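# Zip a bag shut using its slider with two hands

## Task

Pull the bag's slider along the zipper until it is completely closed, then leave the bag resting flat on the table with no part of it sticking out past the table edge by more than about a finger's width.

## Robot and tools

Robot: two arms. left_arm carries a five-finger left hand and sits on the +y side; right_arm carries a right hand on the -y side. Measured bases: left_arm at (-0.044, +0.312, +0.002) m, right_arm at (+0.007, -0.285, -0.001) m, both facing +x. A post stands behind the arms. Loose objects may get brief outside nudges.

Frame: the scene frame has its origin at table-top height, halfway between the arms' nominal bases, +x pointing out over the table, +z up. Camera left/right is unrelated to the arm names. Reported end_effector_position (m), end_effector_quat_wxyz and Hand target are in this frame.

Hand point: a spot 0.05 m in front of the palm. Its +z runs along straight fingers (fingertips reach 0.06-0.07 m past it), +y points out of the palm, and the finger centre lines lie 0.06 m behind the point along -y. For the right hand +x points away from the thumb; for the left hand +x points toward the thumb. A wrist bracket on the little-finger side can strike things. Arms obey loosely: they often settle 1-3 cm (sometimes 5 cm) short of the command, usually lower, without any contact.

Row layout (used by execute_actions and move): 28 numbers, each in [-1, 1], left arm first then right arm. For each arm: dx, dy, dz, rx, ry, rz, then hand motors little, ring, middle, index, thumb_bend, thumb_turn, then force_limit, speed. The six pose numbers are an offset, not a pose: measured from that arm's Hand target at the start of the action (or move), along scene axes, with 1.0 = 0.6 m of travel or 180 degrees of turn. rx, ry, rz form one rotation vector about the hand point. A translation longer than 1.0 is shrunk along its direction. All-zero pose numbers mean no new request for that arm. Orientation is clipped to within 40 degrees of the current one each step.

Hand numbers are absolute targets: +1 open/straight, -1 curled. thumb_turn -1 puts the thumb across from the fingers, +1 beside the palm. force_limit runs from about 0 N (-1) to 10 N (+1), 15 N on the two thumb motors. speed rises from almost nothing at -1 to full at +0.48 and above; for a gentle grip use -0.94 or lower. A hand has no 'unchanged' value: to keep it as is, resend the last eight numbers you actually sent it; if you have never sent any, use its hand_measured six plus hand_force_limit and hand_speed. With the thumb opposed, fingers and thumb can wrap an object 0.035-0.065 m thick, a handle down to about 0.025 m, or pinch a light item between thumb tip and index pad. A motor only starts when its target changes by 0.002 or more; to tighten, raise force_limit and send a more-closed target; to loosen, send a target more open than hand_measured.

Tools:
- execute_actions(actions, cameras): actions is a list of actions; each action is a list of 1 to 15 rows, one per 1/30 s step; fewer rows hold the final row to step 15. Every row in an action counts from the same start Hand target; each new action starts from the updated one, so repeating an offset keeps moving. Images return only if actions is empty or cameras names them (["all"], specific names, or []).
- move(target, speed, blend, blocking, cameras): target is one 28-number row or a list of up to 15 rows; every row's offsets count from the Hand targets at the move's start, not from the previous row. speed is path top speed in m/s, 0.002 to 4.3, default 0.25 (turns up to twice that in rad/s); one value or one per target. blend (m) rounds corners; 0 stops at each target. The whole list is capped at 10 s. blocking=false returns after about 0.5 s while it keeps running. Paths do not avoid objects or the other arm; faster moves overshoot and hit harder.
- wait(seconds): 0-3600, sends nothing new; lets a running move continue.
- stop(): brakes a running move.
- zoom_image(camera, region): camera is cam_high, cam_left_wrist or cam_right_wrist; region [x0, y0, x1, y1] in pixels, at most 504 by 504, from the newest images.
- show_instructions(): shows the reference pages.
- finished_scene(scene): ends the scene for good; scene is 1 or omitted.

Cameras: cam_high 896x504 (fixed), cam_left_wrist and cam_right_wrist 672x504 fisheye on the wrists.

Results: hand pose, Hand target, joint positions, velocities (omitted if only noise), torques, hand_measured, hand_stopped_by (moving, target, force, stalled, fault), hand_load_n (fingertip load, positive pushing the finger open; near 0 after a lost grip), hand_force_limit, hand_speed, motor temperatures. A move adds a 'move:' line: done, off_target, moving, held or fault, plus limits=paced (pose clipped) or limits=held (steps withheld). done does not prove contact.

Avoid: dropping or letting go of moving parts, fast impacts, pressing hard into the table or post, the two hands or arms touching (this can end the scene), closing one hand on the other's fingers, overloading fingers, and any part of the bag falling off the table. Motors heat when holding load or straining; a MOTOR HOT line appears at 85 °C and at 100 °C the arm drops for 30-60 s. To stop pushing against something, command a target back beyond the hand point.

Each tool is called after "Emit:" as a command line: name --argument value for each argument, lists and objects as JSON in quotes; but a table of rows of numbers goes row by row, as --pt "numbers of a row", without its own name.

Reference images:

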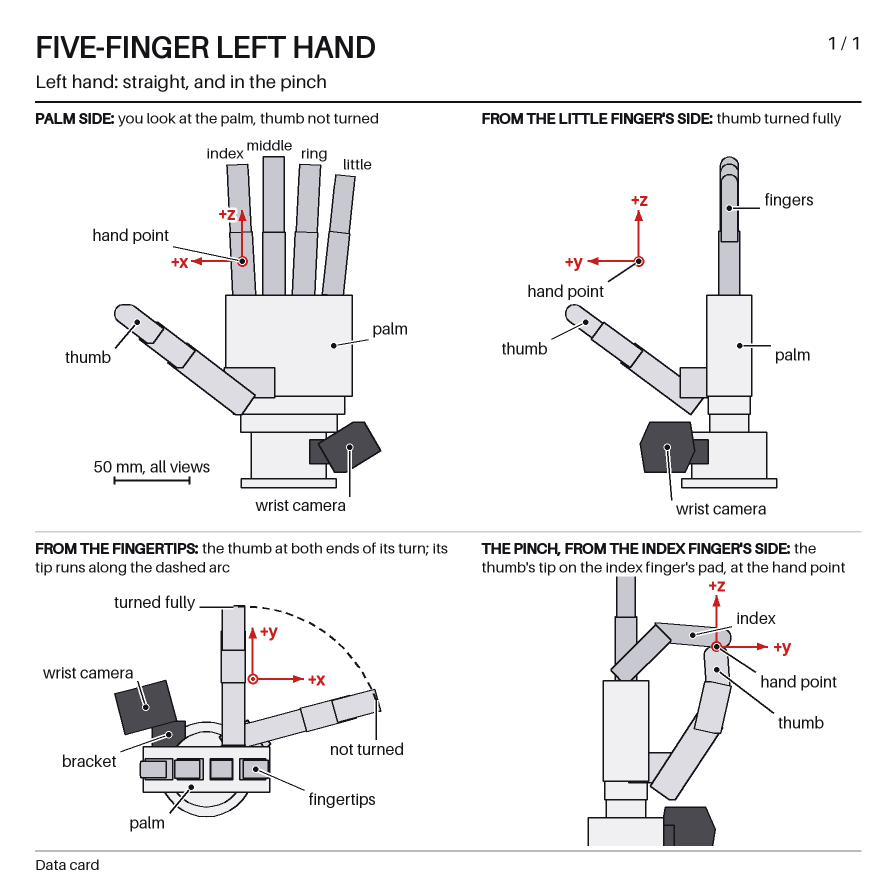

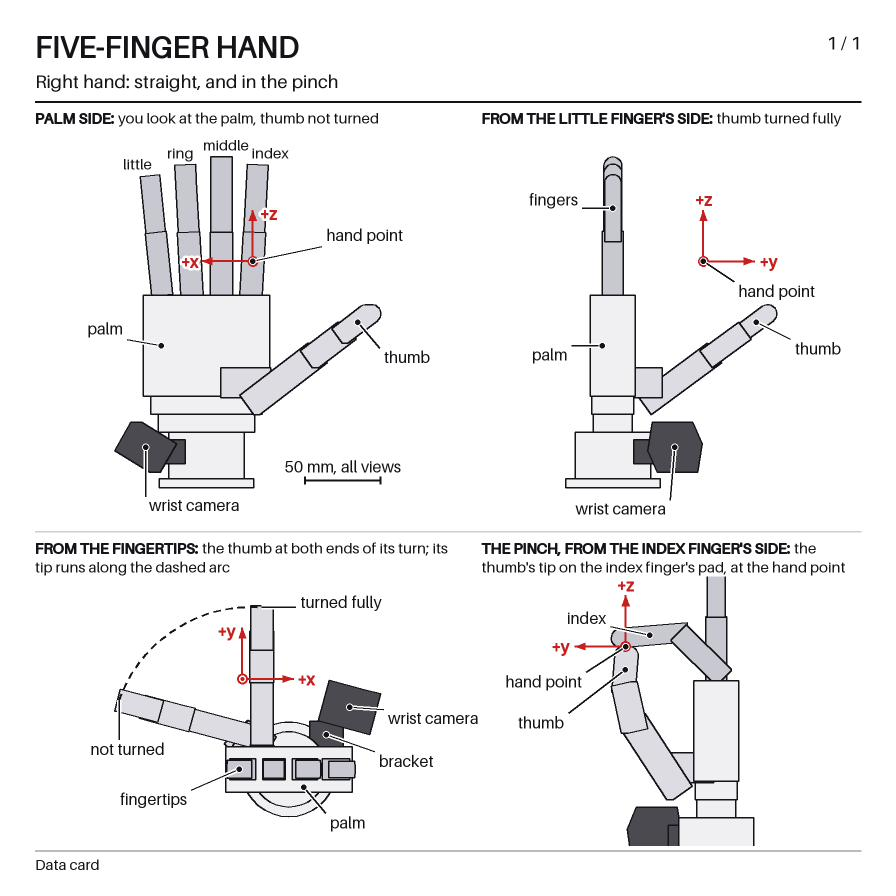

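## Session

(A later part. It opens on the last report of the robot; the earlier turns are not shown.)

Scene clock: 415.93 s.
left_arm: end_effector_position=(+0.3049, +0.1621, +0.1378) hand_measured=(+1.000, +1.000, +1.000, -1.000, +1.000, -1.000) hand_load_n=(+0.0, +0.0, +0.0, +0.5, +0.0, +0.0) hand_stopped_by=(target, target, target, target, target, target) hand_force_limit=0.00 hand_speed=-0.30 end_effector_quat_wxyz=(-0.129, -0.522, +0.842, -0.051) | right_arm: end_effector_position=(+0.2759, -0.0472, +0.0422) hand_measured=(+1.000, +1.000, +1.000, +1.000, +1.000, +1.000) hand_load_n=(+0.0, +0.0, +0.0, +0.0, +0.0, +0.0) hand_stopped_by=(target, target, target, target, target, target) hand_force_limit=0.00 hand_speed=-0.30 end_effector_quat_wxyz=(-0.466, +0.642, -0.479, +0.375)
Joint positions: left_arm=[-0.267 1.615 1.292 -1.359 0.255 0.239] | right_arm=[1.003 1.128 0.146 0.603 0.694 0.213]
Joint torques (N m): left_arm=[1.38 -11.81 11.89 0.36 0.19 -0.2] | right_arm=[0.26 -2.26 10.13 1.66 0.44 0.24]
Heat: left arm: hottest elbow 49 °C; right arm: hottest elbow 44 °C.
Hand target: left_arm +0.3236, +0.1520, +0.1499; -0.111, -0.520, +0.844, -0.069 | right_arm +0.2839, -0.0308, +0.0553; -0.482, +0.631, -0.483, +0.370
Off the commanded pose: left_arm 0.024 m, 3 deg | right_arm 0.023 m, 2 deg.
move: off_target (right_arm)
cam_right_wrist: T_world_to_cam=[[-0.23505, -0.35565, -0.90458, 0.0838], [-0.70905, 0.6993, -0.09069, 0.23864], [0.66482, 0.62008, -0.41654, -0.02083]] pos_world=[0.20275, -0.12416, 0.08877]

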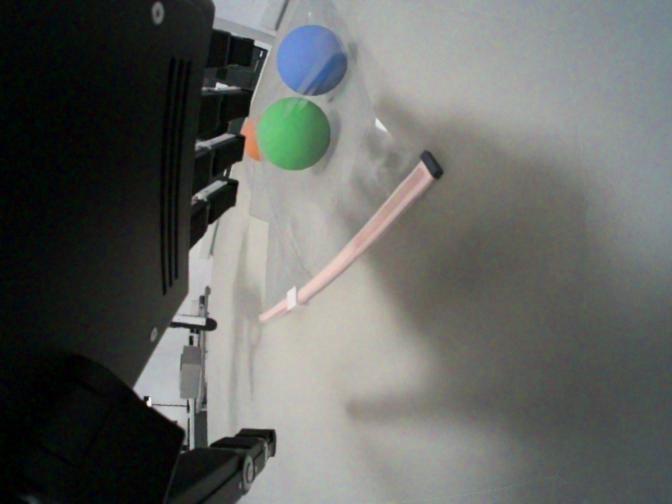

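Emit:
zoom_image --camera "cam_right_wrist" --region '[280, 240, 350, 310]'

Emit:
zoom_image --camera "cam_right_wrist" --region '[250, 270, 310, 330]'

Emit:
zoom_image --camera "cam_right_wrist" --region '[330, 200, 390, 260]'

Scaled by 7.200 from the camera's image (finer frame: 960x720).

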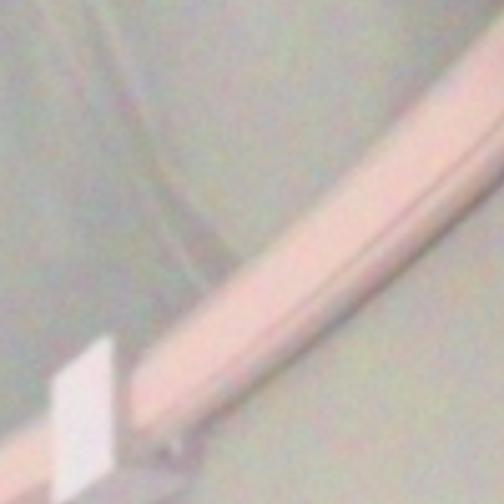

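Scaled by 8.400 from the camera's image (finer frame: 960x720).

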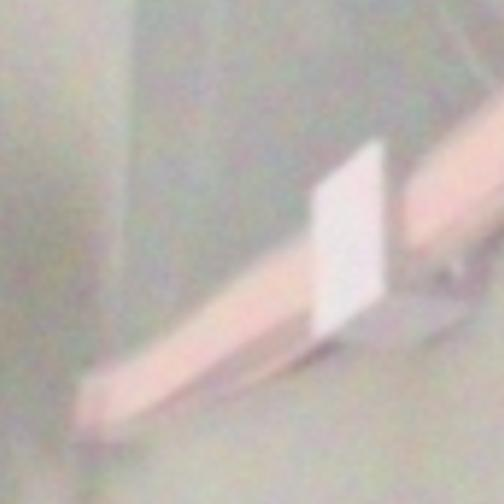

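Scaled by 8.400 from the camera's image (finer frame: 960x720).

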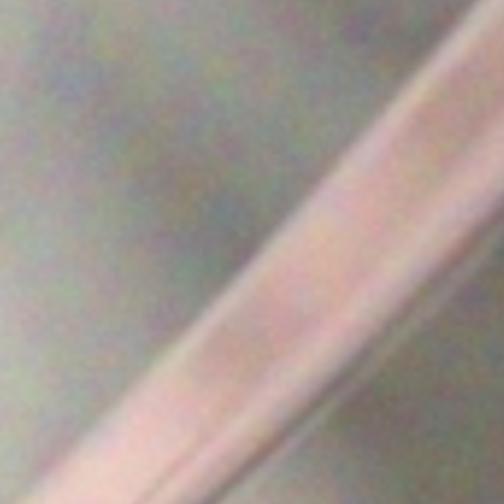

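Emit:
move --target '[-0.05,0.15,0.08,0,0,0,1,1,1,-1,1,-1,0,-0.3,0.078,0.14,-0.005,0,0,0,1,1,1,1,1,1,0,-0.3]' --speed 0.15 --cameras '["cam_right_wrist","cam_high"]'

Scene clock: 446.33 s.
left_arm: end_effector_position=(+0.2865, +0.2405, +0.1855) hand_measured=(+1.000, +1.000, +1.000, -1.000, +1.000, -1.000) hand_load_n=(+0.0, +0.0, +0.0, +0.0, -0.5, +0.0) hand_stopped_by=(target, target, target, target, target, target) hand_force_limit=0.00 hand_speed=-0.30 end_effector_quat_wxyz=(-0.125, -0.525, +0.840, -0.058) | right_arm: end_effector_position=(+0.3240, +0.0350, +0.0382) hand_measured=(+1.000, +1.000, +1.000, +1.000, +1.000, +1.000) hand_load_n=(+0.0, +0.0, +0.0, +0.0, +0.0, +0.0) hand_stopped_by=(target, target, target, target, target, target) hand_force_limit=0.00 hand_speed=-0.30 end_effector_quat_wxyz=(-0.459, +0.647, -0.479, +0.376)
Joint positions: left_arm=[-0.094 1.503 1.292 -1.498 0.24 0.407] | right_arm=[1.023 1.44 0.394 0.644 0.715 0.224]
Joint torques (N m): left_arm=[2.37 -11.46 10.26 -0.23 0.14 0.01] | right_arm=[0.21 -6.12 9.09 2.28 0.46 0.24]
Heat: left arm: hottest elbow 50 °C; right arm: hottest elbow 47 °C.
Hand target: left_arm +0.2936, +0.2420, +0.1979; -0.111, -0.520, +0.844, -0.069 | right_arm +0.3308, +0.0532, +0.0525; -0.482, +0.630, -0.483, +0.370
Off the commanded pose: left_arm 0.014 m, 2 deg | right_arm 0.024 m, 3 deg.
move: off_target (left_arm, right_arm)
cam_right_wrist: T_world_to_cam=[[-0.24427, -0.36774, -0.89727, 0.12383], [-0.70794, 0.69997, -0.09416, 0.21468], [0.66269, 0.61222, -0.43132, -0.10387]] pos_world=[0.25106, -0.04114, 0.08652]
Images, in order (width x height): cam_high 896x504, cam_right_wrist 672x504.

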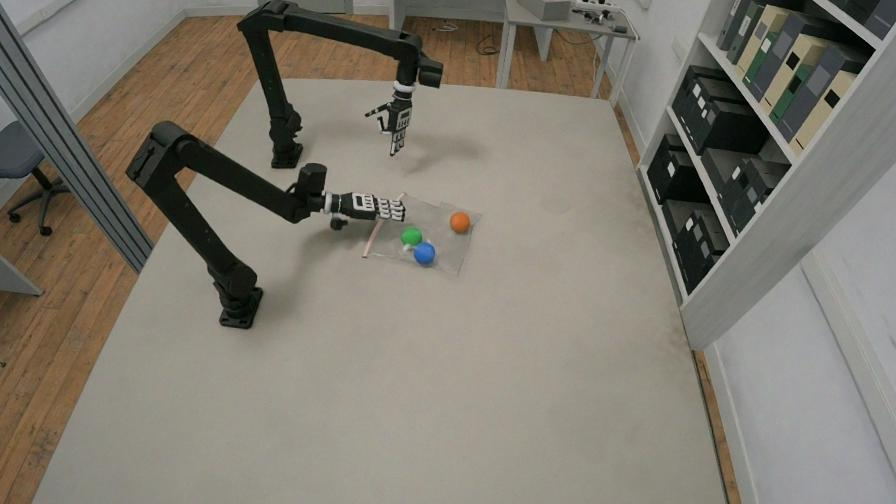

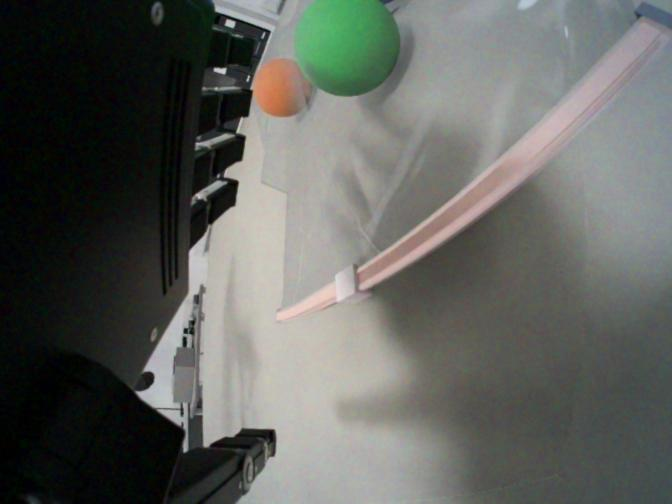

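Emit:
zoom_image --camera "cam_right_wrist" --region '[265, 250, 385, 335]'

Emit:
zoom_image --camera "cam_right_wrist" --region '[270, 275, 350, 330]'

Emit:
zoom_image --camera "cam_right_wrist" --region '[420, 140, 540, 240]'

Emit:
zoom_image --camera "cam_right_wrist" --region '[552, 0, 672, 120]'

Scaled by 4.200 from the camera's image (finer frame: 960x720).

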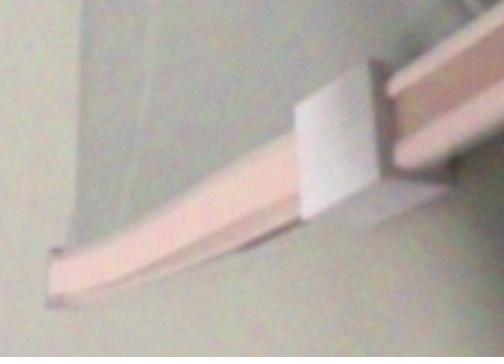

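Scaled by 6.300 from the camera's image (finer frame: 960x720).

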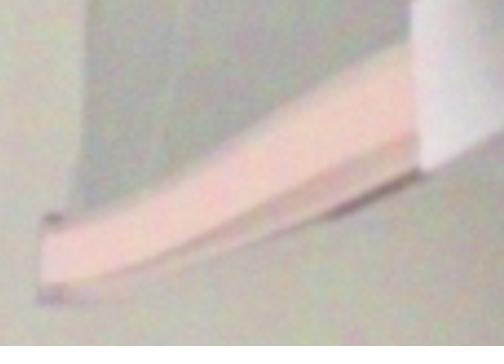

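Scaled by 4.200 from the camera's image (finer frame: 960x720).

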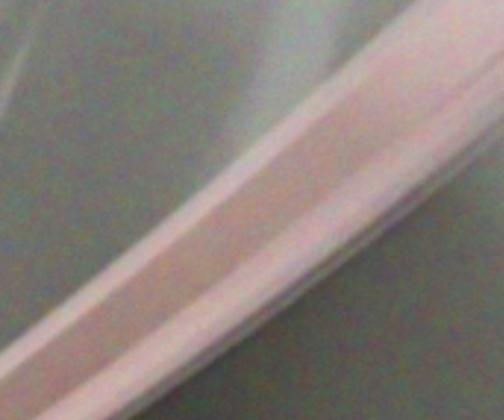

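Scaled by 4.200 from the camera's image (finer frame: 960x720).

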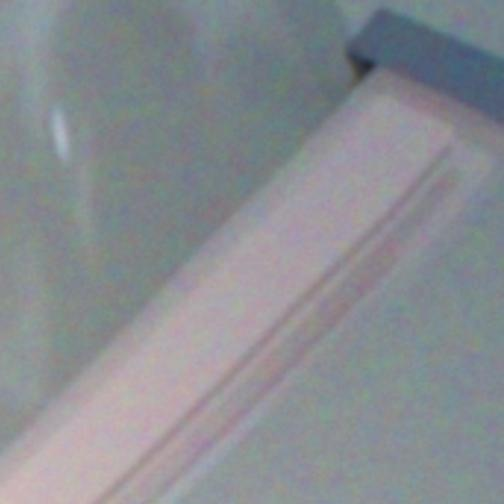

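Emit:
move --target '[-0.03,0.05,0.03,0,0,0,1,1,1,-1,1,-1,0,-0.3,0.044,0.048,0.0125,0,-0.056,-0.166,1,1,1,1,1,1,0,-0.3]' --speed 0.12 --cameras '["cam_right_wrist","cam_high"]'

Scene clock: 512.27 s.
left_arm: end_effector_position=(+0.2723, +0.2675, +0.2042) hand_measured=(+1.000, +1.000, +1.000, -1.000, +1.000, -1.000) hand_load_n=(+0.0, +0.0, +0.0, +0.0, +0.0, -0.5) hand_stopped_by=(target, target, target, target, target, target) hand_force_limit=0.00 hand_speed=-0.30 end_effector_quat_wxyz=(-0.125, -0.522, +0.842, -0.060) | right_arm: end_effector_position=(+0.3549, +0.0655, +0.0520) hand_measured=(+1.000, +1.000, +1.000, +1.000, +1.000, +1.000) hand_load_n=(+0.0, +0.0, +0.0, +0.0, +0.0, -0.5) hand_stopped_by=(target, target, target, target, target, target) hand_force_limit=0.00 hand_speed=-0.30 end_effector_quat_wxyz=(+0.400, -0.458, +0.580, -0.542)
Joint positions: left_arm=[-0.031 1.457 1.292 -1.557 0.234 0.479] | right_arm=[1.188 1.705 0.698 0.402 1.407 0.567]
Joint torques (N m): left_arm=[2.78 -11.22 9.8 -0.32 0.06 0.03] | right_arm=[0.56 -9.58 9.36 0.49 0.72 0.27]
Heat: left arm: hottest elbow 48 °C; right arm: hottest elbow 47 °C.
Hand target: left_arm +0.2756, +0.2721, +0.2158; -0.111, -0.520, +0.844, -0.069 | right_arm +0.3572, +0.0819, +0.0599; +0.410, -0.450, +0.585, -0.535
Off the commanded pose: left_arm 0.013 m, 2 deg | right_arm 0.018 m, 2 deg.
move: off_target (left_arm, right_arm)
cam_right_wrist: T_world_to_cam=[[-0.20507, -0.23585, -0.94991, 0.13519], [-0.24061, 0.9529, -0.18464, 0.03875], [0.94871, 0.19069, -0.25216, -0.22032]] pos_world=[0.24606, 0.03697, 0.08002]
Images, in order (width x height): cam_high 896x504, cam_right_wrist 672x504.

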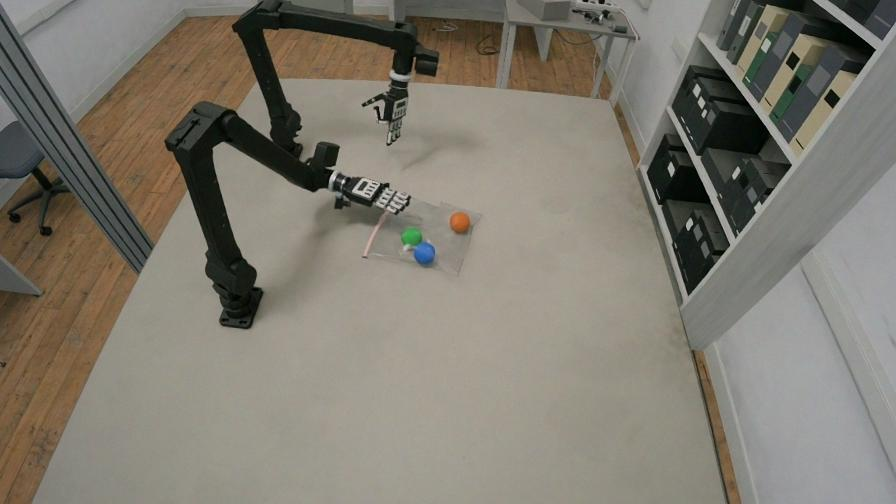

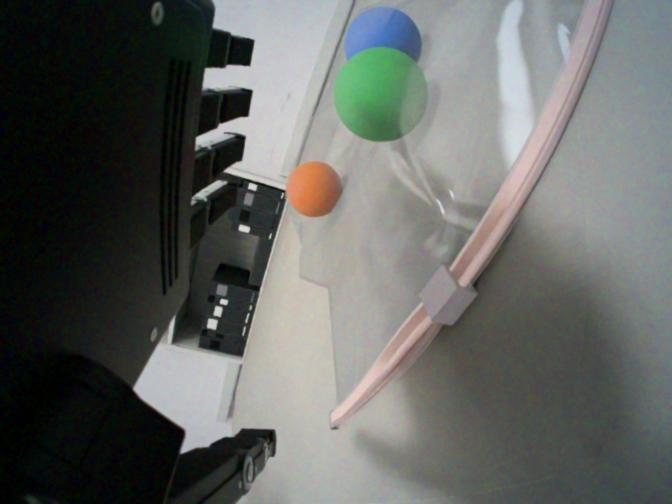

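Emit:
zoom_image --camera "cam_right_wrist" --region '[320, 250, 490, 440]'

Emit:
zoom_image --camera "cam_right_wrist" --region '[480, 0, 640, 180]'

Emit:
zoom_image --camera "cam_right_wrist" --region '[410, 240, 500, 340]'

Scaled by 2.653 from the camera's image (finer frame: 960x720).

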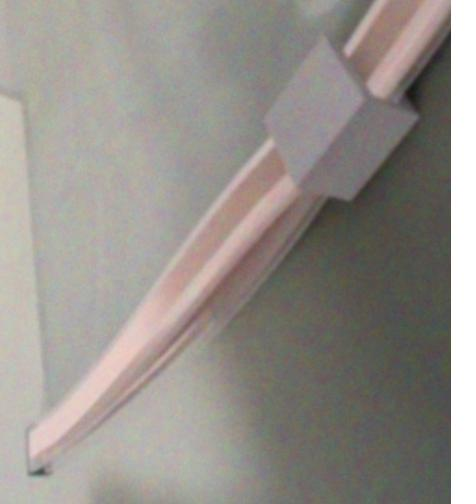

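Scaled by 2.800 from the camera's image (finer frame: 960x720).

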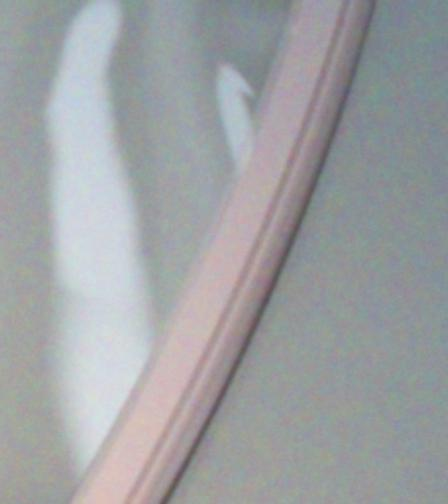

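Scaled by 5.040 from the camera's image (finer frame: 960x720).

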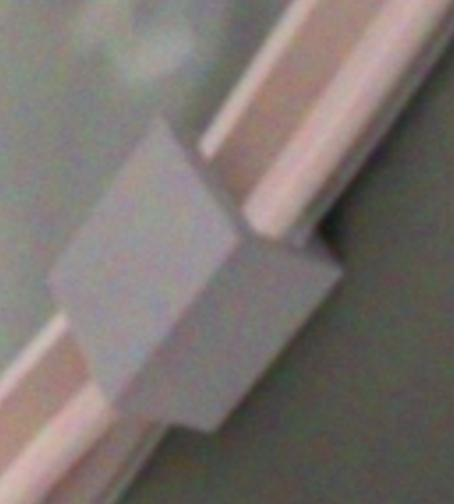

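Emit:
zoom_image --camera "cam_right_wrist" --region '[370, 290, 450, 370]'

Emit:
zoom_image --camera "cam_right_wrist" --region '[325, 350, 405, 440]'

Emit:
zoom_image --camera "cam_right_wrist" --region '[450, 190, 530, 280]'

Emit:
zoom_image --camera "cam_right_wrist" --region '[560, 0, 630, 70]'

Scaled by 6.300 from the camera's image (finer frame: 960x720).

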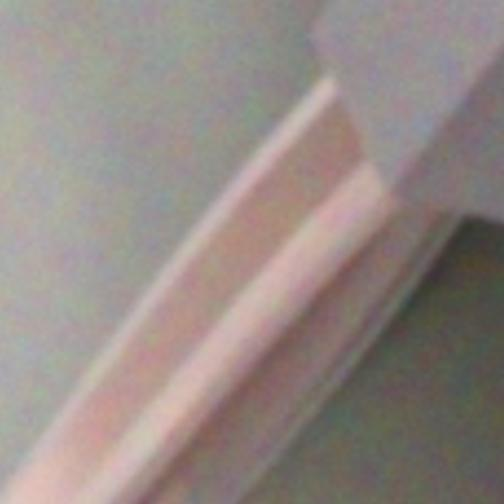

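Scaled by 5.600 from the camera's image (finer frame: 960x720).

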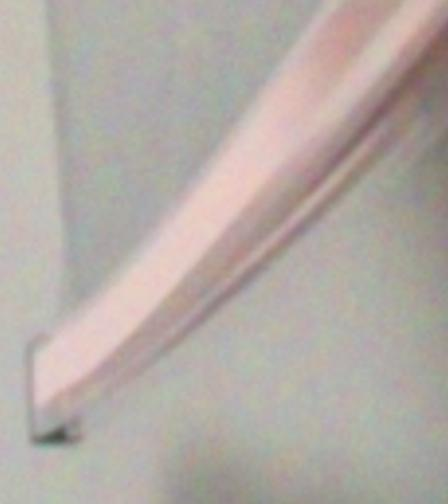

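Scaled by 5.600 from the camera's image (finer frame: 960x720).

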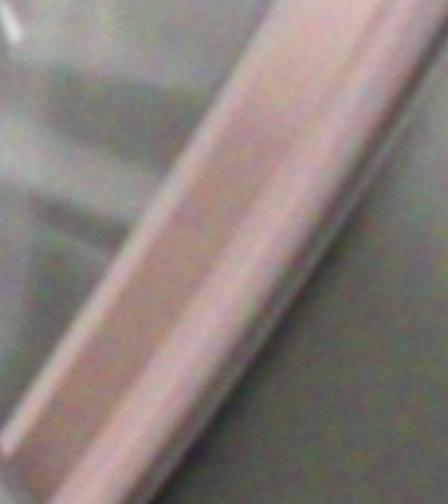

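Scaled by 7.200 from the camera's image (finer frame: 960x720).

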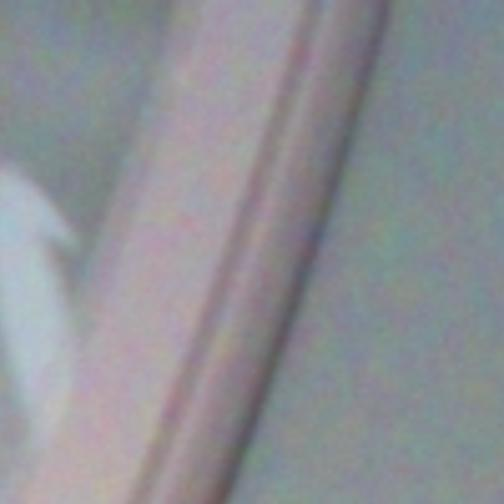

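Emit:
move --target '[0,0,0,0,0,0,1,1,1,-1,1,-1,0,-0.3,-0.02,0.05,-0.03,0,0,0,1,1,1,1,1,1,0,-0.3]' --speed 0.12 --cameras '["cam_right_wrist"]'

Emit:
zoom_image --camera "cam_right_wrist" --region '[320, 200, 490, 390]'

Scene clock: 541.77 s.
left_arm: end_effector_position=(+0.2723, +0.2675, +0.2042) hand_measured=(+1.000, +1.000, +1.000, -1.000, +1.000, -1.000) hand_load_n=(+0.0, +0.0, +0.0, +0.0, -0.5, +0.0) hand_stopped_by=(target, target, target, target, target, target) hand_force_limit=0.00 hand_speed=-0.30 end_effector_quat_wxyz=(-0.125, -0.522, +0.842, -0.060) | right_arm: end_effector_position=(+0.3412, +0.0973, +0.0319) hand_measured=(+1.000, +1.000, +1.000, +1.000, +1.000, +1.000) hand_load_n=(+0.0, +0.0, +0.0, +0.0, +0.0, +0.0) hand_stopped_by=(target, target, target, target, target, target) hand_force_limit=0.00 hand_speed=-0.30 end_effector_quat_wxyz=(+0.402, -0.462, +0.576, -0.542)
Joint positions: left_arm=[-0.031 1.457 1.292 -1.557 0.234 0.479] | right_arm=[1.246 1.787 0.79 0.189 1.445 0.767]
Joint torques (N m): left_arm=[2.55 -11.11 9.72 -0.29 0.05 -0.01] | right_arm=[-0.09 -10.46 9.14 0.39 0.85 0.26]
Heat: left arm: hottest elbow 47 °C; right arm: hottest elbow 47 °C.
Hand target: left_arm +0.2756, +0.2721, +0.2158; -0.111, -0.520, +0.844, -0.069 | right_arm +0.3452, +0.1120, +0.0420; +0.410, -0.450, +0.585, -0.535
Off the commanded pose: left_arm 0.013 m, 2 deg | right_arm 0.018 m, 2 deg.
move: off_target (right_arm)
cam_right_wrist: T_world_to_cam=[[-0.20171, -0.24305, -0.94881, 0.12035], [-0.25007, 0.94939, -0.19004, 0.00516], [0.94698, 0.19894, -0.25228, -0.2186]] pos_world=[0.23258, 0.06784, 0.06002]

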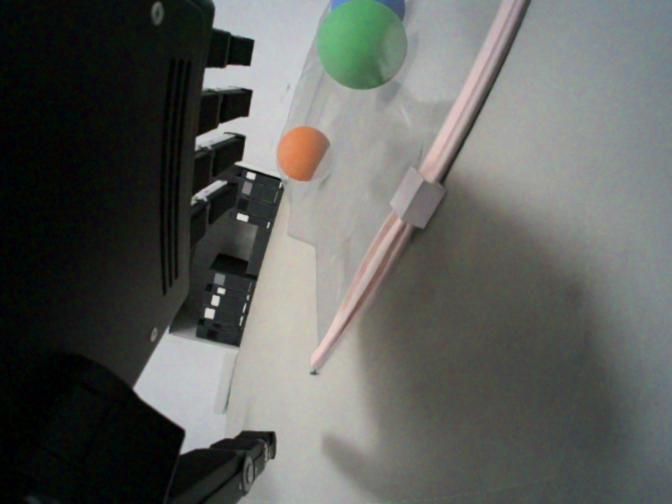

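Scaled by 2.653 from the camera's image (finer frame: 960x720).

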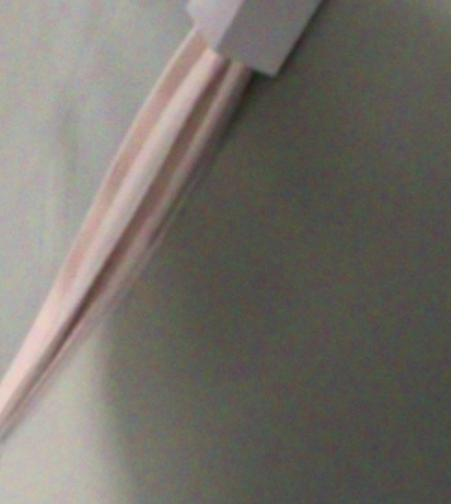

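Emit:
move --pt "0 0 0 0 0 0 1 1 1 -1 1 -1 0 -0.3 -0.108 -0.187 0.197 0 0 0 1 1 1 1 1 1 0 -0.3" --pt "0.074 -0.237 -0.126 -0.033 -0.275 0.070 -1 -1 0 0 1 -1 0 -0.3 -0.134 -0.253 0.23 0.152 0.450 0.102 1 1 1 -1 1 -1 0 -0.3" --speed 0.2 --blend 0.02 --cameras '["all"]'

Scene clock: 768.33 s.
left_arm: end_effector_position=(+0.3167, +0.1353, +0.1308) hand_measured=(-1.000, -1.000, +0.000, +0.000, +1.000, -1.000) hand_load_n=(+0.5, +0.0, +0.0, +0.0, +0.0, +0.0) hand_stopped_by=(target, target, target, target, target, target) hand_force_limit=0.00 hand_speed=-0.30 end_effector_quat_wxyz=(+0.228, -0.526, +0.755, -0.319) | right_arm: end_effector_position=(+0.2507, -0.0444, +0.1625) hand_measured=(+1.000, +1.000, +1.000, -1.000, +1.000, -1.000) hand_load_n=(+0.0, +0.0, +0.0, +0.0, +0.0, +0.0) hand_stopped_by=(target, target, target, target, target, target) hand_force_limit=0.00 hand_speed=-0.30 end_effector_quat_wxyz=(+0.081, -0.661, +0.740, +0.090)
Joint positions: left_arm=[-0.424 1.045 0.686 -0.407 -0.037 -0.024] | right_arm=[0.505 1.232 0.983 -1.206 -0.214 0.611]
Joint torques (N m): left_arm=[1.49 -6.59 9.51 1.89 -0.11 -0.2] | right_arm=[-1.26 -5.89 13.91 -0.18 -0.24 -0.01]
Heat: left arm: hottest elbow 47 °C; right arm: hottest elbow 47 °C.
Hand target: left_arm +0.3200, +0.1298, +0.1403; +0.234, -0.524, +0.748, -0.333 | right_arm +0.2647, -0.0398, +0.1799; +0.097, -0.664, +0.736, +0.088
Off the commanded pose: left_arm 0.011 m, 2 deg | right_arm 0.023 m, 2 deg.
move: off_target (left_arm, right_arm); target 2's new numbers were sent with right_arm's hand 0.023 m and 2 deg from that target
cam_left_wrist: T_world_to_cam=[[0.56327, -0.48735, 0.66724, -0.19581], [-0.7687, -0.60523, 0.20687, 0.29915], [0.30301, -0.62944, -0.71553, 0.19735]] pos_world=[0.28045, 0.20984, 0.20997]
cam_right_wrist: T_world_to_cam=[[-0.98896, -0.14776, 0.01125, 0.23713], [-0.10343, 0.74257, 0.66174, -0.04247], [-0.10613, 0.65327, -0.74965, 0.29316]] pos_world=[0.26123, -0.12494, 0.24521]

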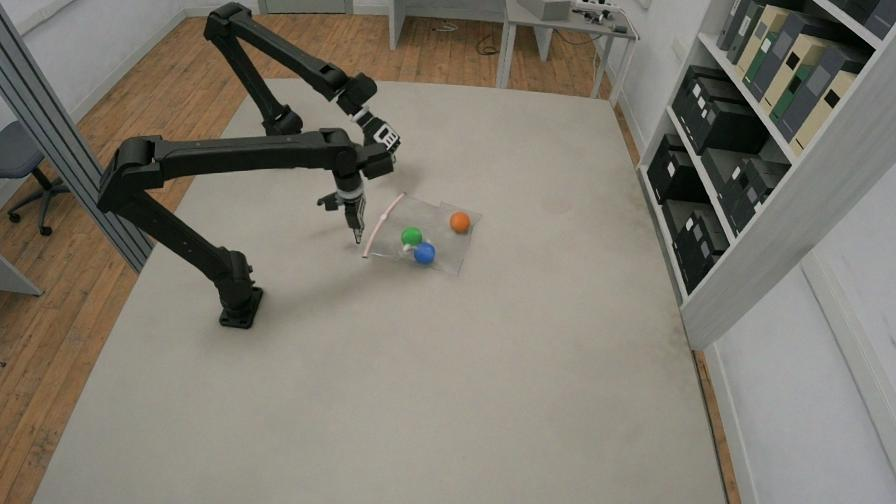

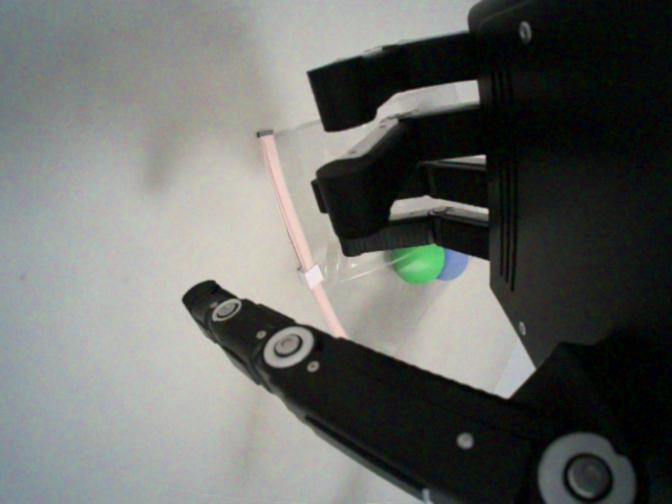

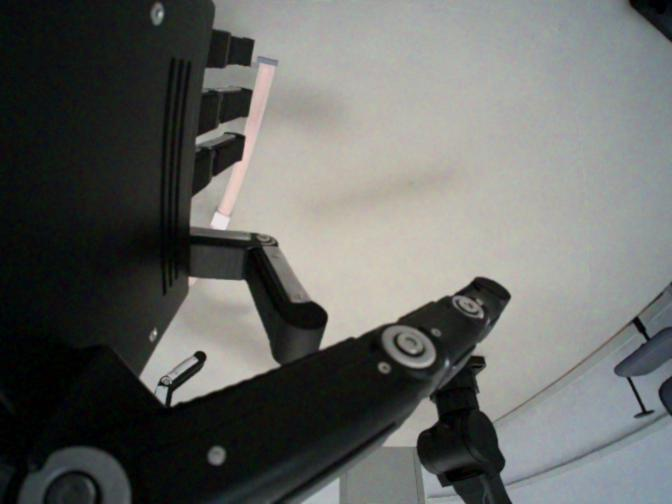

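Emit:
move --target '[0.025,-0.133,-0.092,0,0,0,-1,-1,0,0,1,-1,0,-0.3,0,0.02,-0.105,0,0,0,1,1,1,-1,1,-1,0,-0.3]' --speed 0.12 --cameras '["all"]'

Scene clock: 840.67 s.
left_arm: end_effector_position=(+0.3248, +0.0604, +0.0710) hand_measured=(-1.000, -1.000, +0.000, +0.000, +1.000, -1.000) hand_load_n=(+0.0, +0.0, +0.0, -0.5, +0.0, +0.0) hand_stopped_by=(target, target, target, target, target, target) hand_force_limit=0.00 hand_speed=-0.30 end_effector_quat_wxyz=(+0.229, -0.524, +0.758, -0.314) | right_arm: end_effector_position=(+0.2646, -0.0327, +0.1202) hand_measured=(+1.000, +1.000, +1.000, -1.000, +1.000, -1.000) hand_load_n=(+0.0, +0.0, +0.0, +0.0, +0.0, +0.0) hand_stopped_by=(target, target, target, target, target, target) hand_force_limit=0.00 hand_speed=-0.30 end_effector_quat_wxyz=(-0.095, +0.666, -0.735, -0.087)
Joint positions: left_arm=[-0.62 1.274 0.685 -0.199 -0.18 -0.154] | right_arm=[0.516 1.299 0.925 -1.05 -0.214 0.612]
Joint torques (N m): left_arm=[1.61 -7.71 9.95 1.92 -0.2 -0.22] | right_arm=[0.5 -6.07 8.65 0.91 -0.11 0.28]
Motor temperatures (°C): left_arm=[28 36 48 25 26 27] | right_arm=[26 34 63 25 27 28]
Heat: left arm: hottest elbow 48 °C; right arm: hottest elbow 63 °C.
Hand target: left_arm +0.3350, +0.0500, +0.0851; +0.234, -0.524, +0.748, -0.333 | right_arm +0.2648, -0.0278, +0.1170; +0.097, -0.664, +0.736, +0.088
Off the commanded pose: left_arm 0.020 m, 3 deg | right_arm 0.006 m, 0 deg.
move: off_target (left_arm)
cam_left_wrist: T_world_to_cam=[[0.56413, -0.4963, 0.65988, -0.1961], [-0.76996, -0.60483, 0.20334, 0.27304], [0.2982, -0.62279, -0.72333, 0.10668]] pos_world=[0.28904, 0.13425, 0.15105]
cam_right_wrist: T_world_to_cam=[[-0.98735, -0.15762, -0.01723, 0.25569], [-0.12851, 0.73181, 0.66928, -0.01637], [-0.09288, 0.66302, -0.74281, 0.25135]] pos_world=[0.2737, -0.11437, 0.20207]

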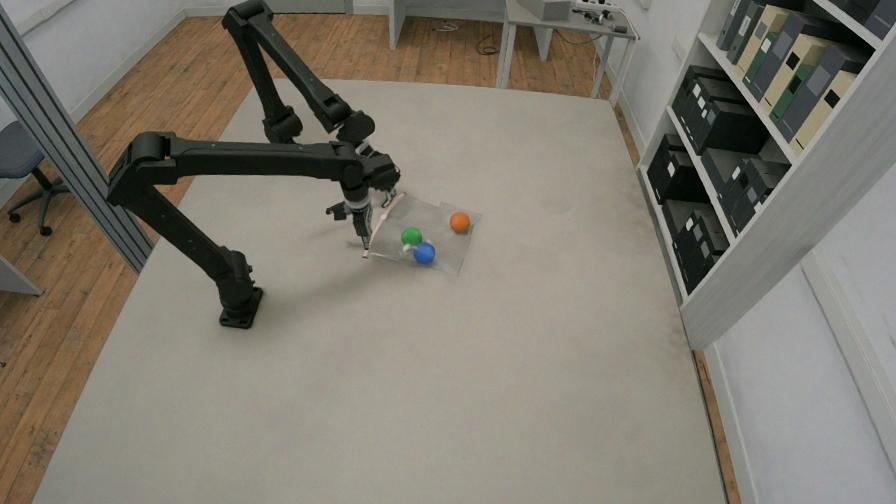

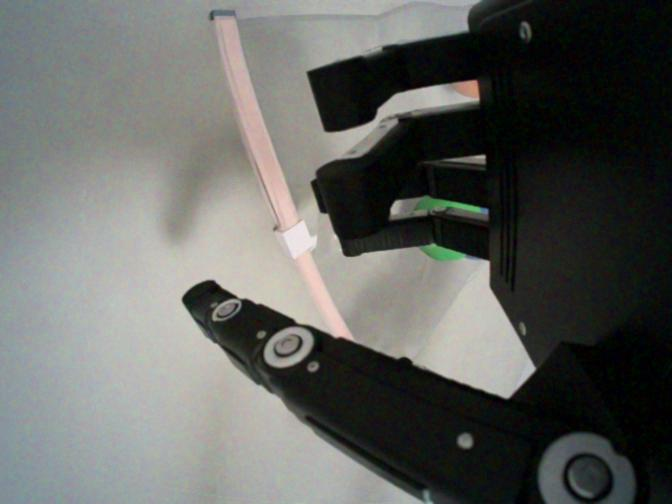

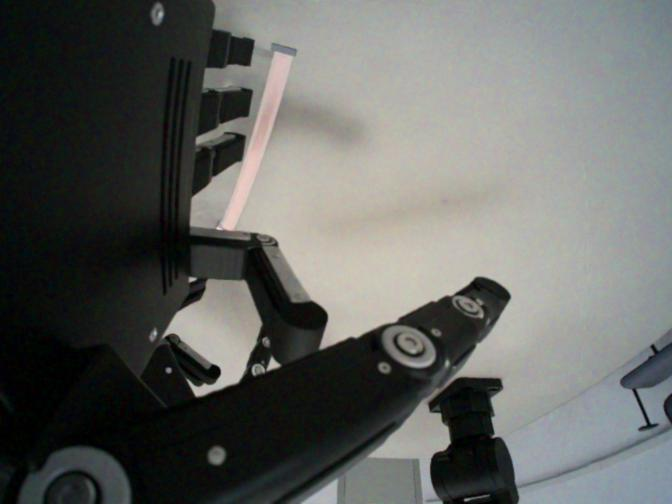

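Emit:
move --target '[0.0233,-0.0533,-0.045,0,0,0,-1,-1,-0.25,-0.25,1,-1,0,-0.3,-0.0147,0.0067,-0.05,0,0,0,1,1,1,-1,1,-1,0,-0.3]' --speed 0.08 --cameras '["all"]'

Scene clock: 888.77 s.
left_arm: end_effector_position=(+0.3291, +0.0386, +0.0356) hand_measured=(-1.000, -1.000, -0.250, -0.250, +1.000, -1.000) hand_load_n=(+0.0, +0.0, +0.0, +0.0, +0.0, +0.0) hand_stopped_by=(target, target, target, target, target, target) hand_force_limit=0.00 hand_speed=-0.30 end_effector_quat_wxyz=(+0.227, -0.526, +0.761, -0.304) | right_arm: end_effector_position=(+0.2562, -0.0279, +0.0915) hand_measured=(+1.000, +1.000, +1.000, -1.000, +1.000, -1.000) hand_load_n=(+0.0, +0.0, +0.0, +0.0, +0.0, +0.0) hand_stopped_by=(target, target, target, target, target, target) hand_force_limit=0.00 hand_speed=-0.30 end_effector_quat_wxyz=(-0.097, +0.666, -0.735, -0.088)
Joint positions: left_arm=[-0.665 1.398 0.695 -0.113 -0.215 -0.188] | right_arm=[0.539 1.317 0.858 -0.957 -0.214 0.635]
Joint torques (N m): left_arm=[1.44 -8.64 11.45 1.88 -0.21 -0.2] | right_arm=[0.26 -6.18 8.39 0.96 0.04 0.29]
Motor temperatures (°C): left_arm=[28 35 47 25 26 27] | right_arm=[26 34 52 25 27 28]
Heat: left arm: hottest elbow 47 °C; right arm: hottest elbow 52 °C.
Hand target: left_arm +0.3490, +0.0181, +0.0581; +0.234, -0.524, +0.748, -0.333 | right_arm +0.2561, -0.0238, +0.0870; +0.097, -0.664, +0.736, +0.087
Off the commanded pose: left_arm 0.036 m, 4 deg | right_arm 0.006 m, 0 deg.
move: off_target (left_arm)
cam_left_wrist: T_world_to_cam=[[0.57634, -0.50334, 0.6438, -0.1892], [-0.76457, -0.61029, 0.20731, 0.26866], [0.28855, -0.61172, -0.73657, 0.06938]] pos_world=[0.29443, 0.11117, 0.11721]
cam_right_wrist: T_world_to_cam=[[-0.98727, -0.15787, -0.01918, 0.24779], [-0.12959, 0.72876, 0.6724, -0.00192], [-0.09217, 0.66633, -0.73994, 0.22571]] pos_world=[0.2652, -0.10988, 0.17306]

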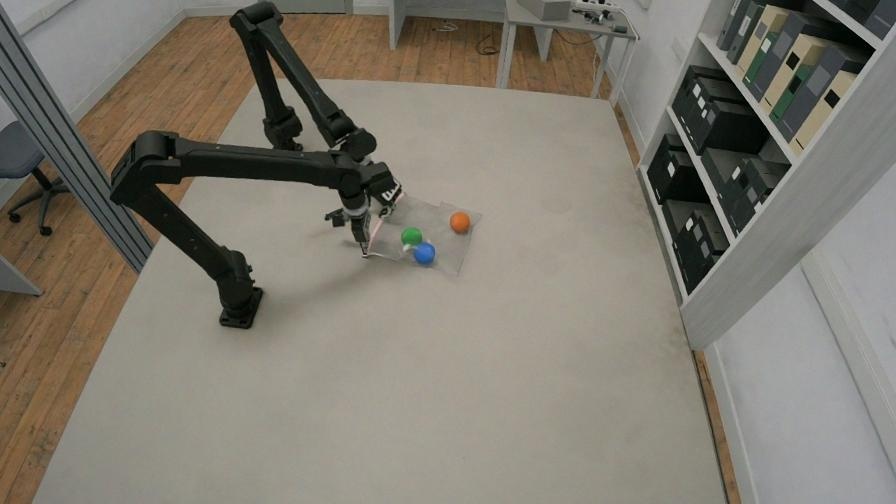

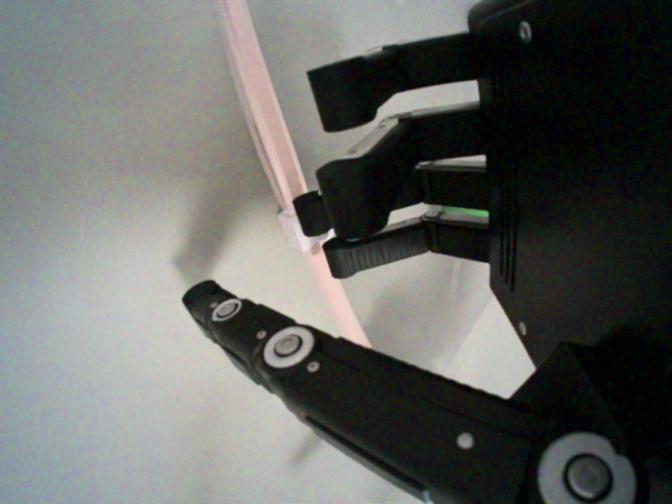

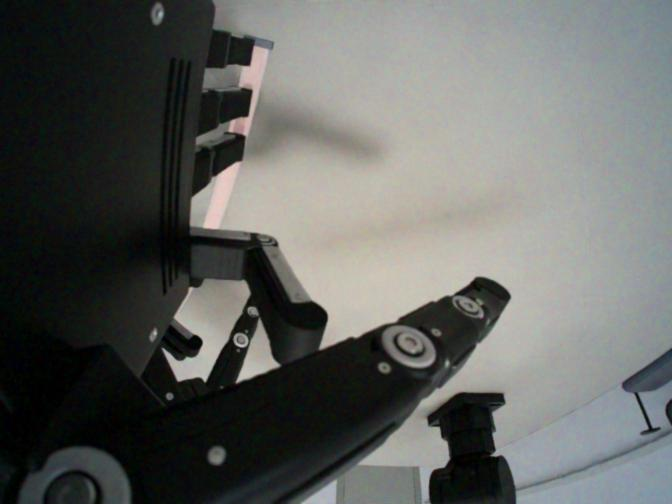

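Emit:
zoom_image --camera "cam_left_wrist" --region '[170, 140, 400, 340]'

Emit:
zoom_image --camera "cam_right_wrist" --region '[180, 20, 300, 240]'

Emit:
zoom_image --camera "cam_high" --region '[310, 150, 450, 290]'

Scaled by 2.191 from the camera's image (finer frame: 960x720).

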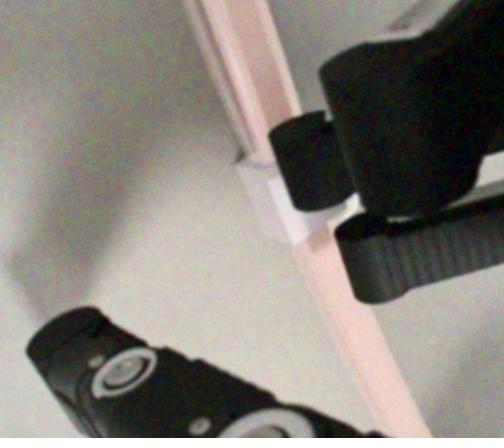

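Scaled by 2.291 from the camera's image (finer frame: 960x720).

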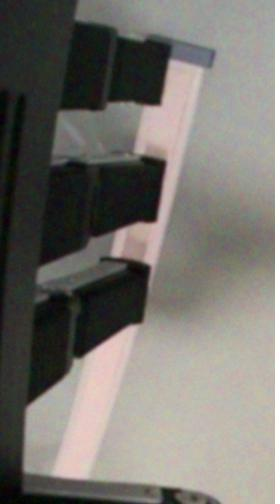

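Scaled by 3.600 from the camera's image (finer frame: 1280x720).

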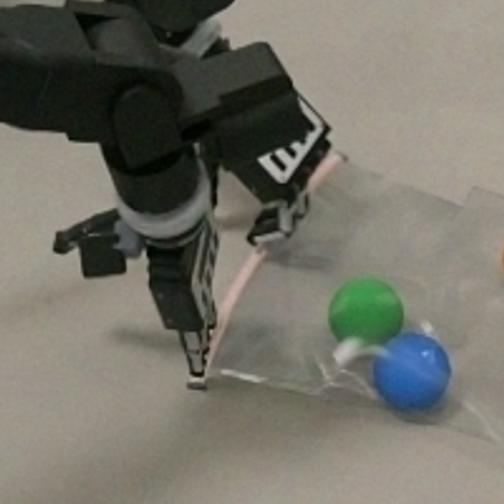

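Emit:
move --target '[0.02,-0.02,0.0,0,0,0,-1,-1,-0.25,-0.25,1,-1,0,-0.3,0,0,-0.02,0,0,0,1,1,1,-1,1,-1,0,-0.3]' --speed 0.05 --cameras '["all"]'

Scene clock: 916.90 s.
left_arm: end_effector_position=(+0.3433, +0.0262, +0.0379) hand_measured=(-1.000, -1.000, -0.250, -0.250, +1.000, -1.000) hand_load_n=(+0.0, +0.0, +0.0, +0.5, +0.0, +0.0) hand_stopped_by=(target, target, target, target, target, target) hand_force_limit=0.00 hand_speed=-0.30 end_effector_quat_wxyz=(+0.228, -0.527, +0.759, -0.307) | right_arm: end_effector_position=(+0.2569, -0.0274, +0.0807) hand_measured=(+1.000, +1.000, +1.000, -1.000, +1.000, -1.000) hand_load_n=(+0.0, +0.0, +0.0, +0.0, +0.0, +0.0) hand_stopped_by=(target, target, target, target, target, target) hand_force_limit=0.00 hand_speed=-0.30 end_effector_quat_wxyz=(-0.098, +0.666, -0.735, -0.088)
Joint positions: left_arm=[-0.67 1.439 0.742 -0.113 -0.22 -0.193] | right_arm=[0.539 1.333 0.84 -0.921 -0.214 0.635]
Joint torques (N m): left_arm=[1.38 -9.17 11.34 1.66 -0.21 -0.2] | right_arm=[0.5 -6.3 8.14 0.99 0.04 0.26]
Motor temperatures (°C): left_arm=[28 36 53 25 26 27] | right_arm=[26 34 51 25 27 28]
Heat: left arm: hottest elbow 53 °C; right arm: hottest elbow 51 °C.
Hand target: left_arm +0.3609, +0.0061, +0.0580; +0.234, -0.524, +0.748, -0.333 | right_arm +0.2560, -0.0238, +0.0750; +0.097, -0.664, +0.736, +0.088
Off the commanded pose: left_arm 0.034 m, 3 deg | right_arm 0.007 m, 0 deg.
move: off_target (left_arm)
cam_left_wrist: T_world_to_cam=[[0.57345, -0.49974, 0.64917, -0.20447], [-0.76477, -0.61065, 0.20548, 0.2716], [0.29373, -0.6143, -0.73237, 0.05761]] pos_world=[0.30804, 0.09906, 0.11912]
cam_right_wrist: T_world_to_cam=[[-0.98729, -0.15744, -0.02188, 0.2486], [-0.13098, 0.72782, 0.67314, 0.00547], [-0.09006, 0.66745, -0.73919, 0.21686]] pos_world=[0.26569, -0.10959, 0.16205]

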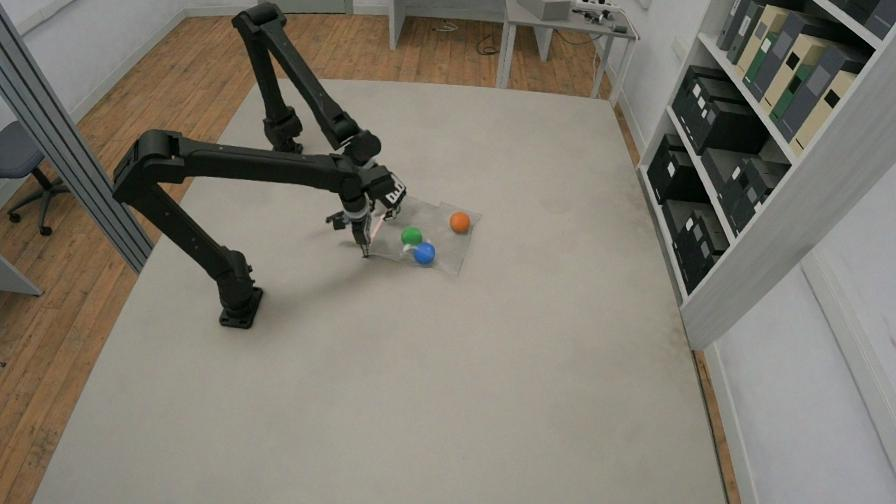

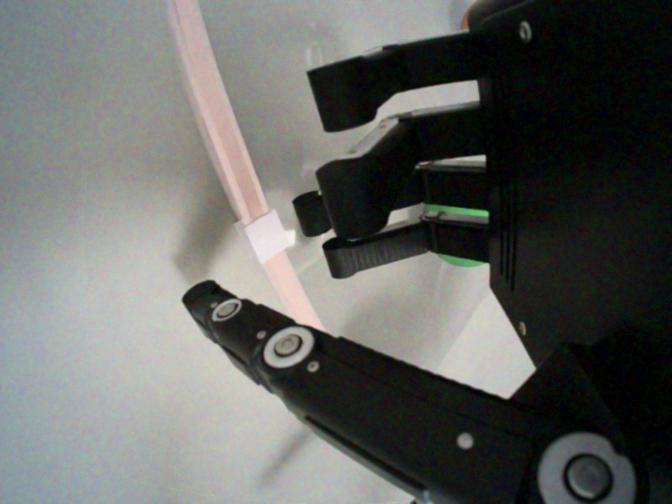

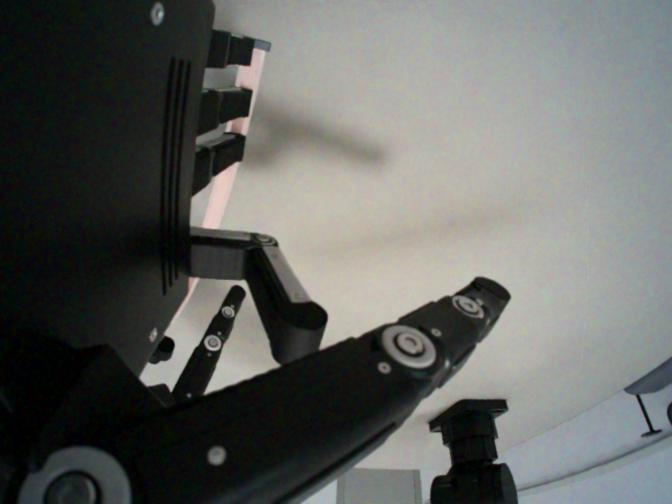

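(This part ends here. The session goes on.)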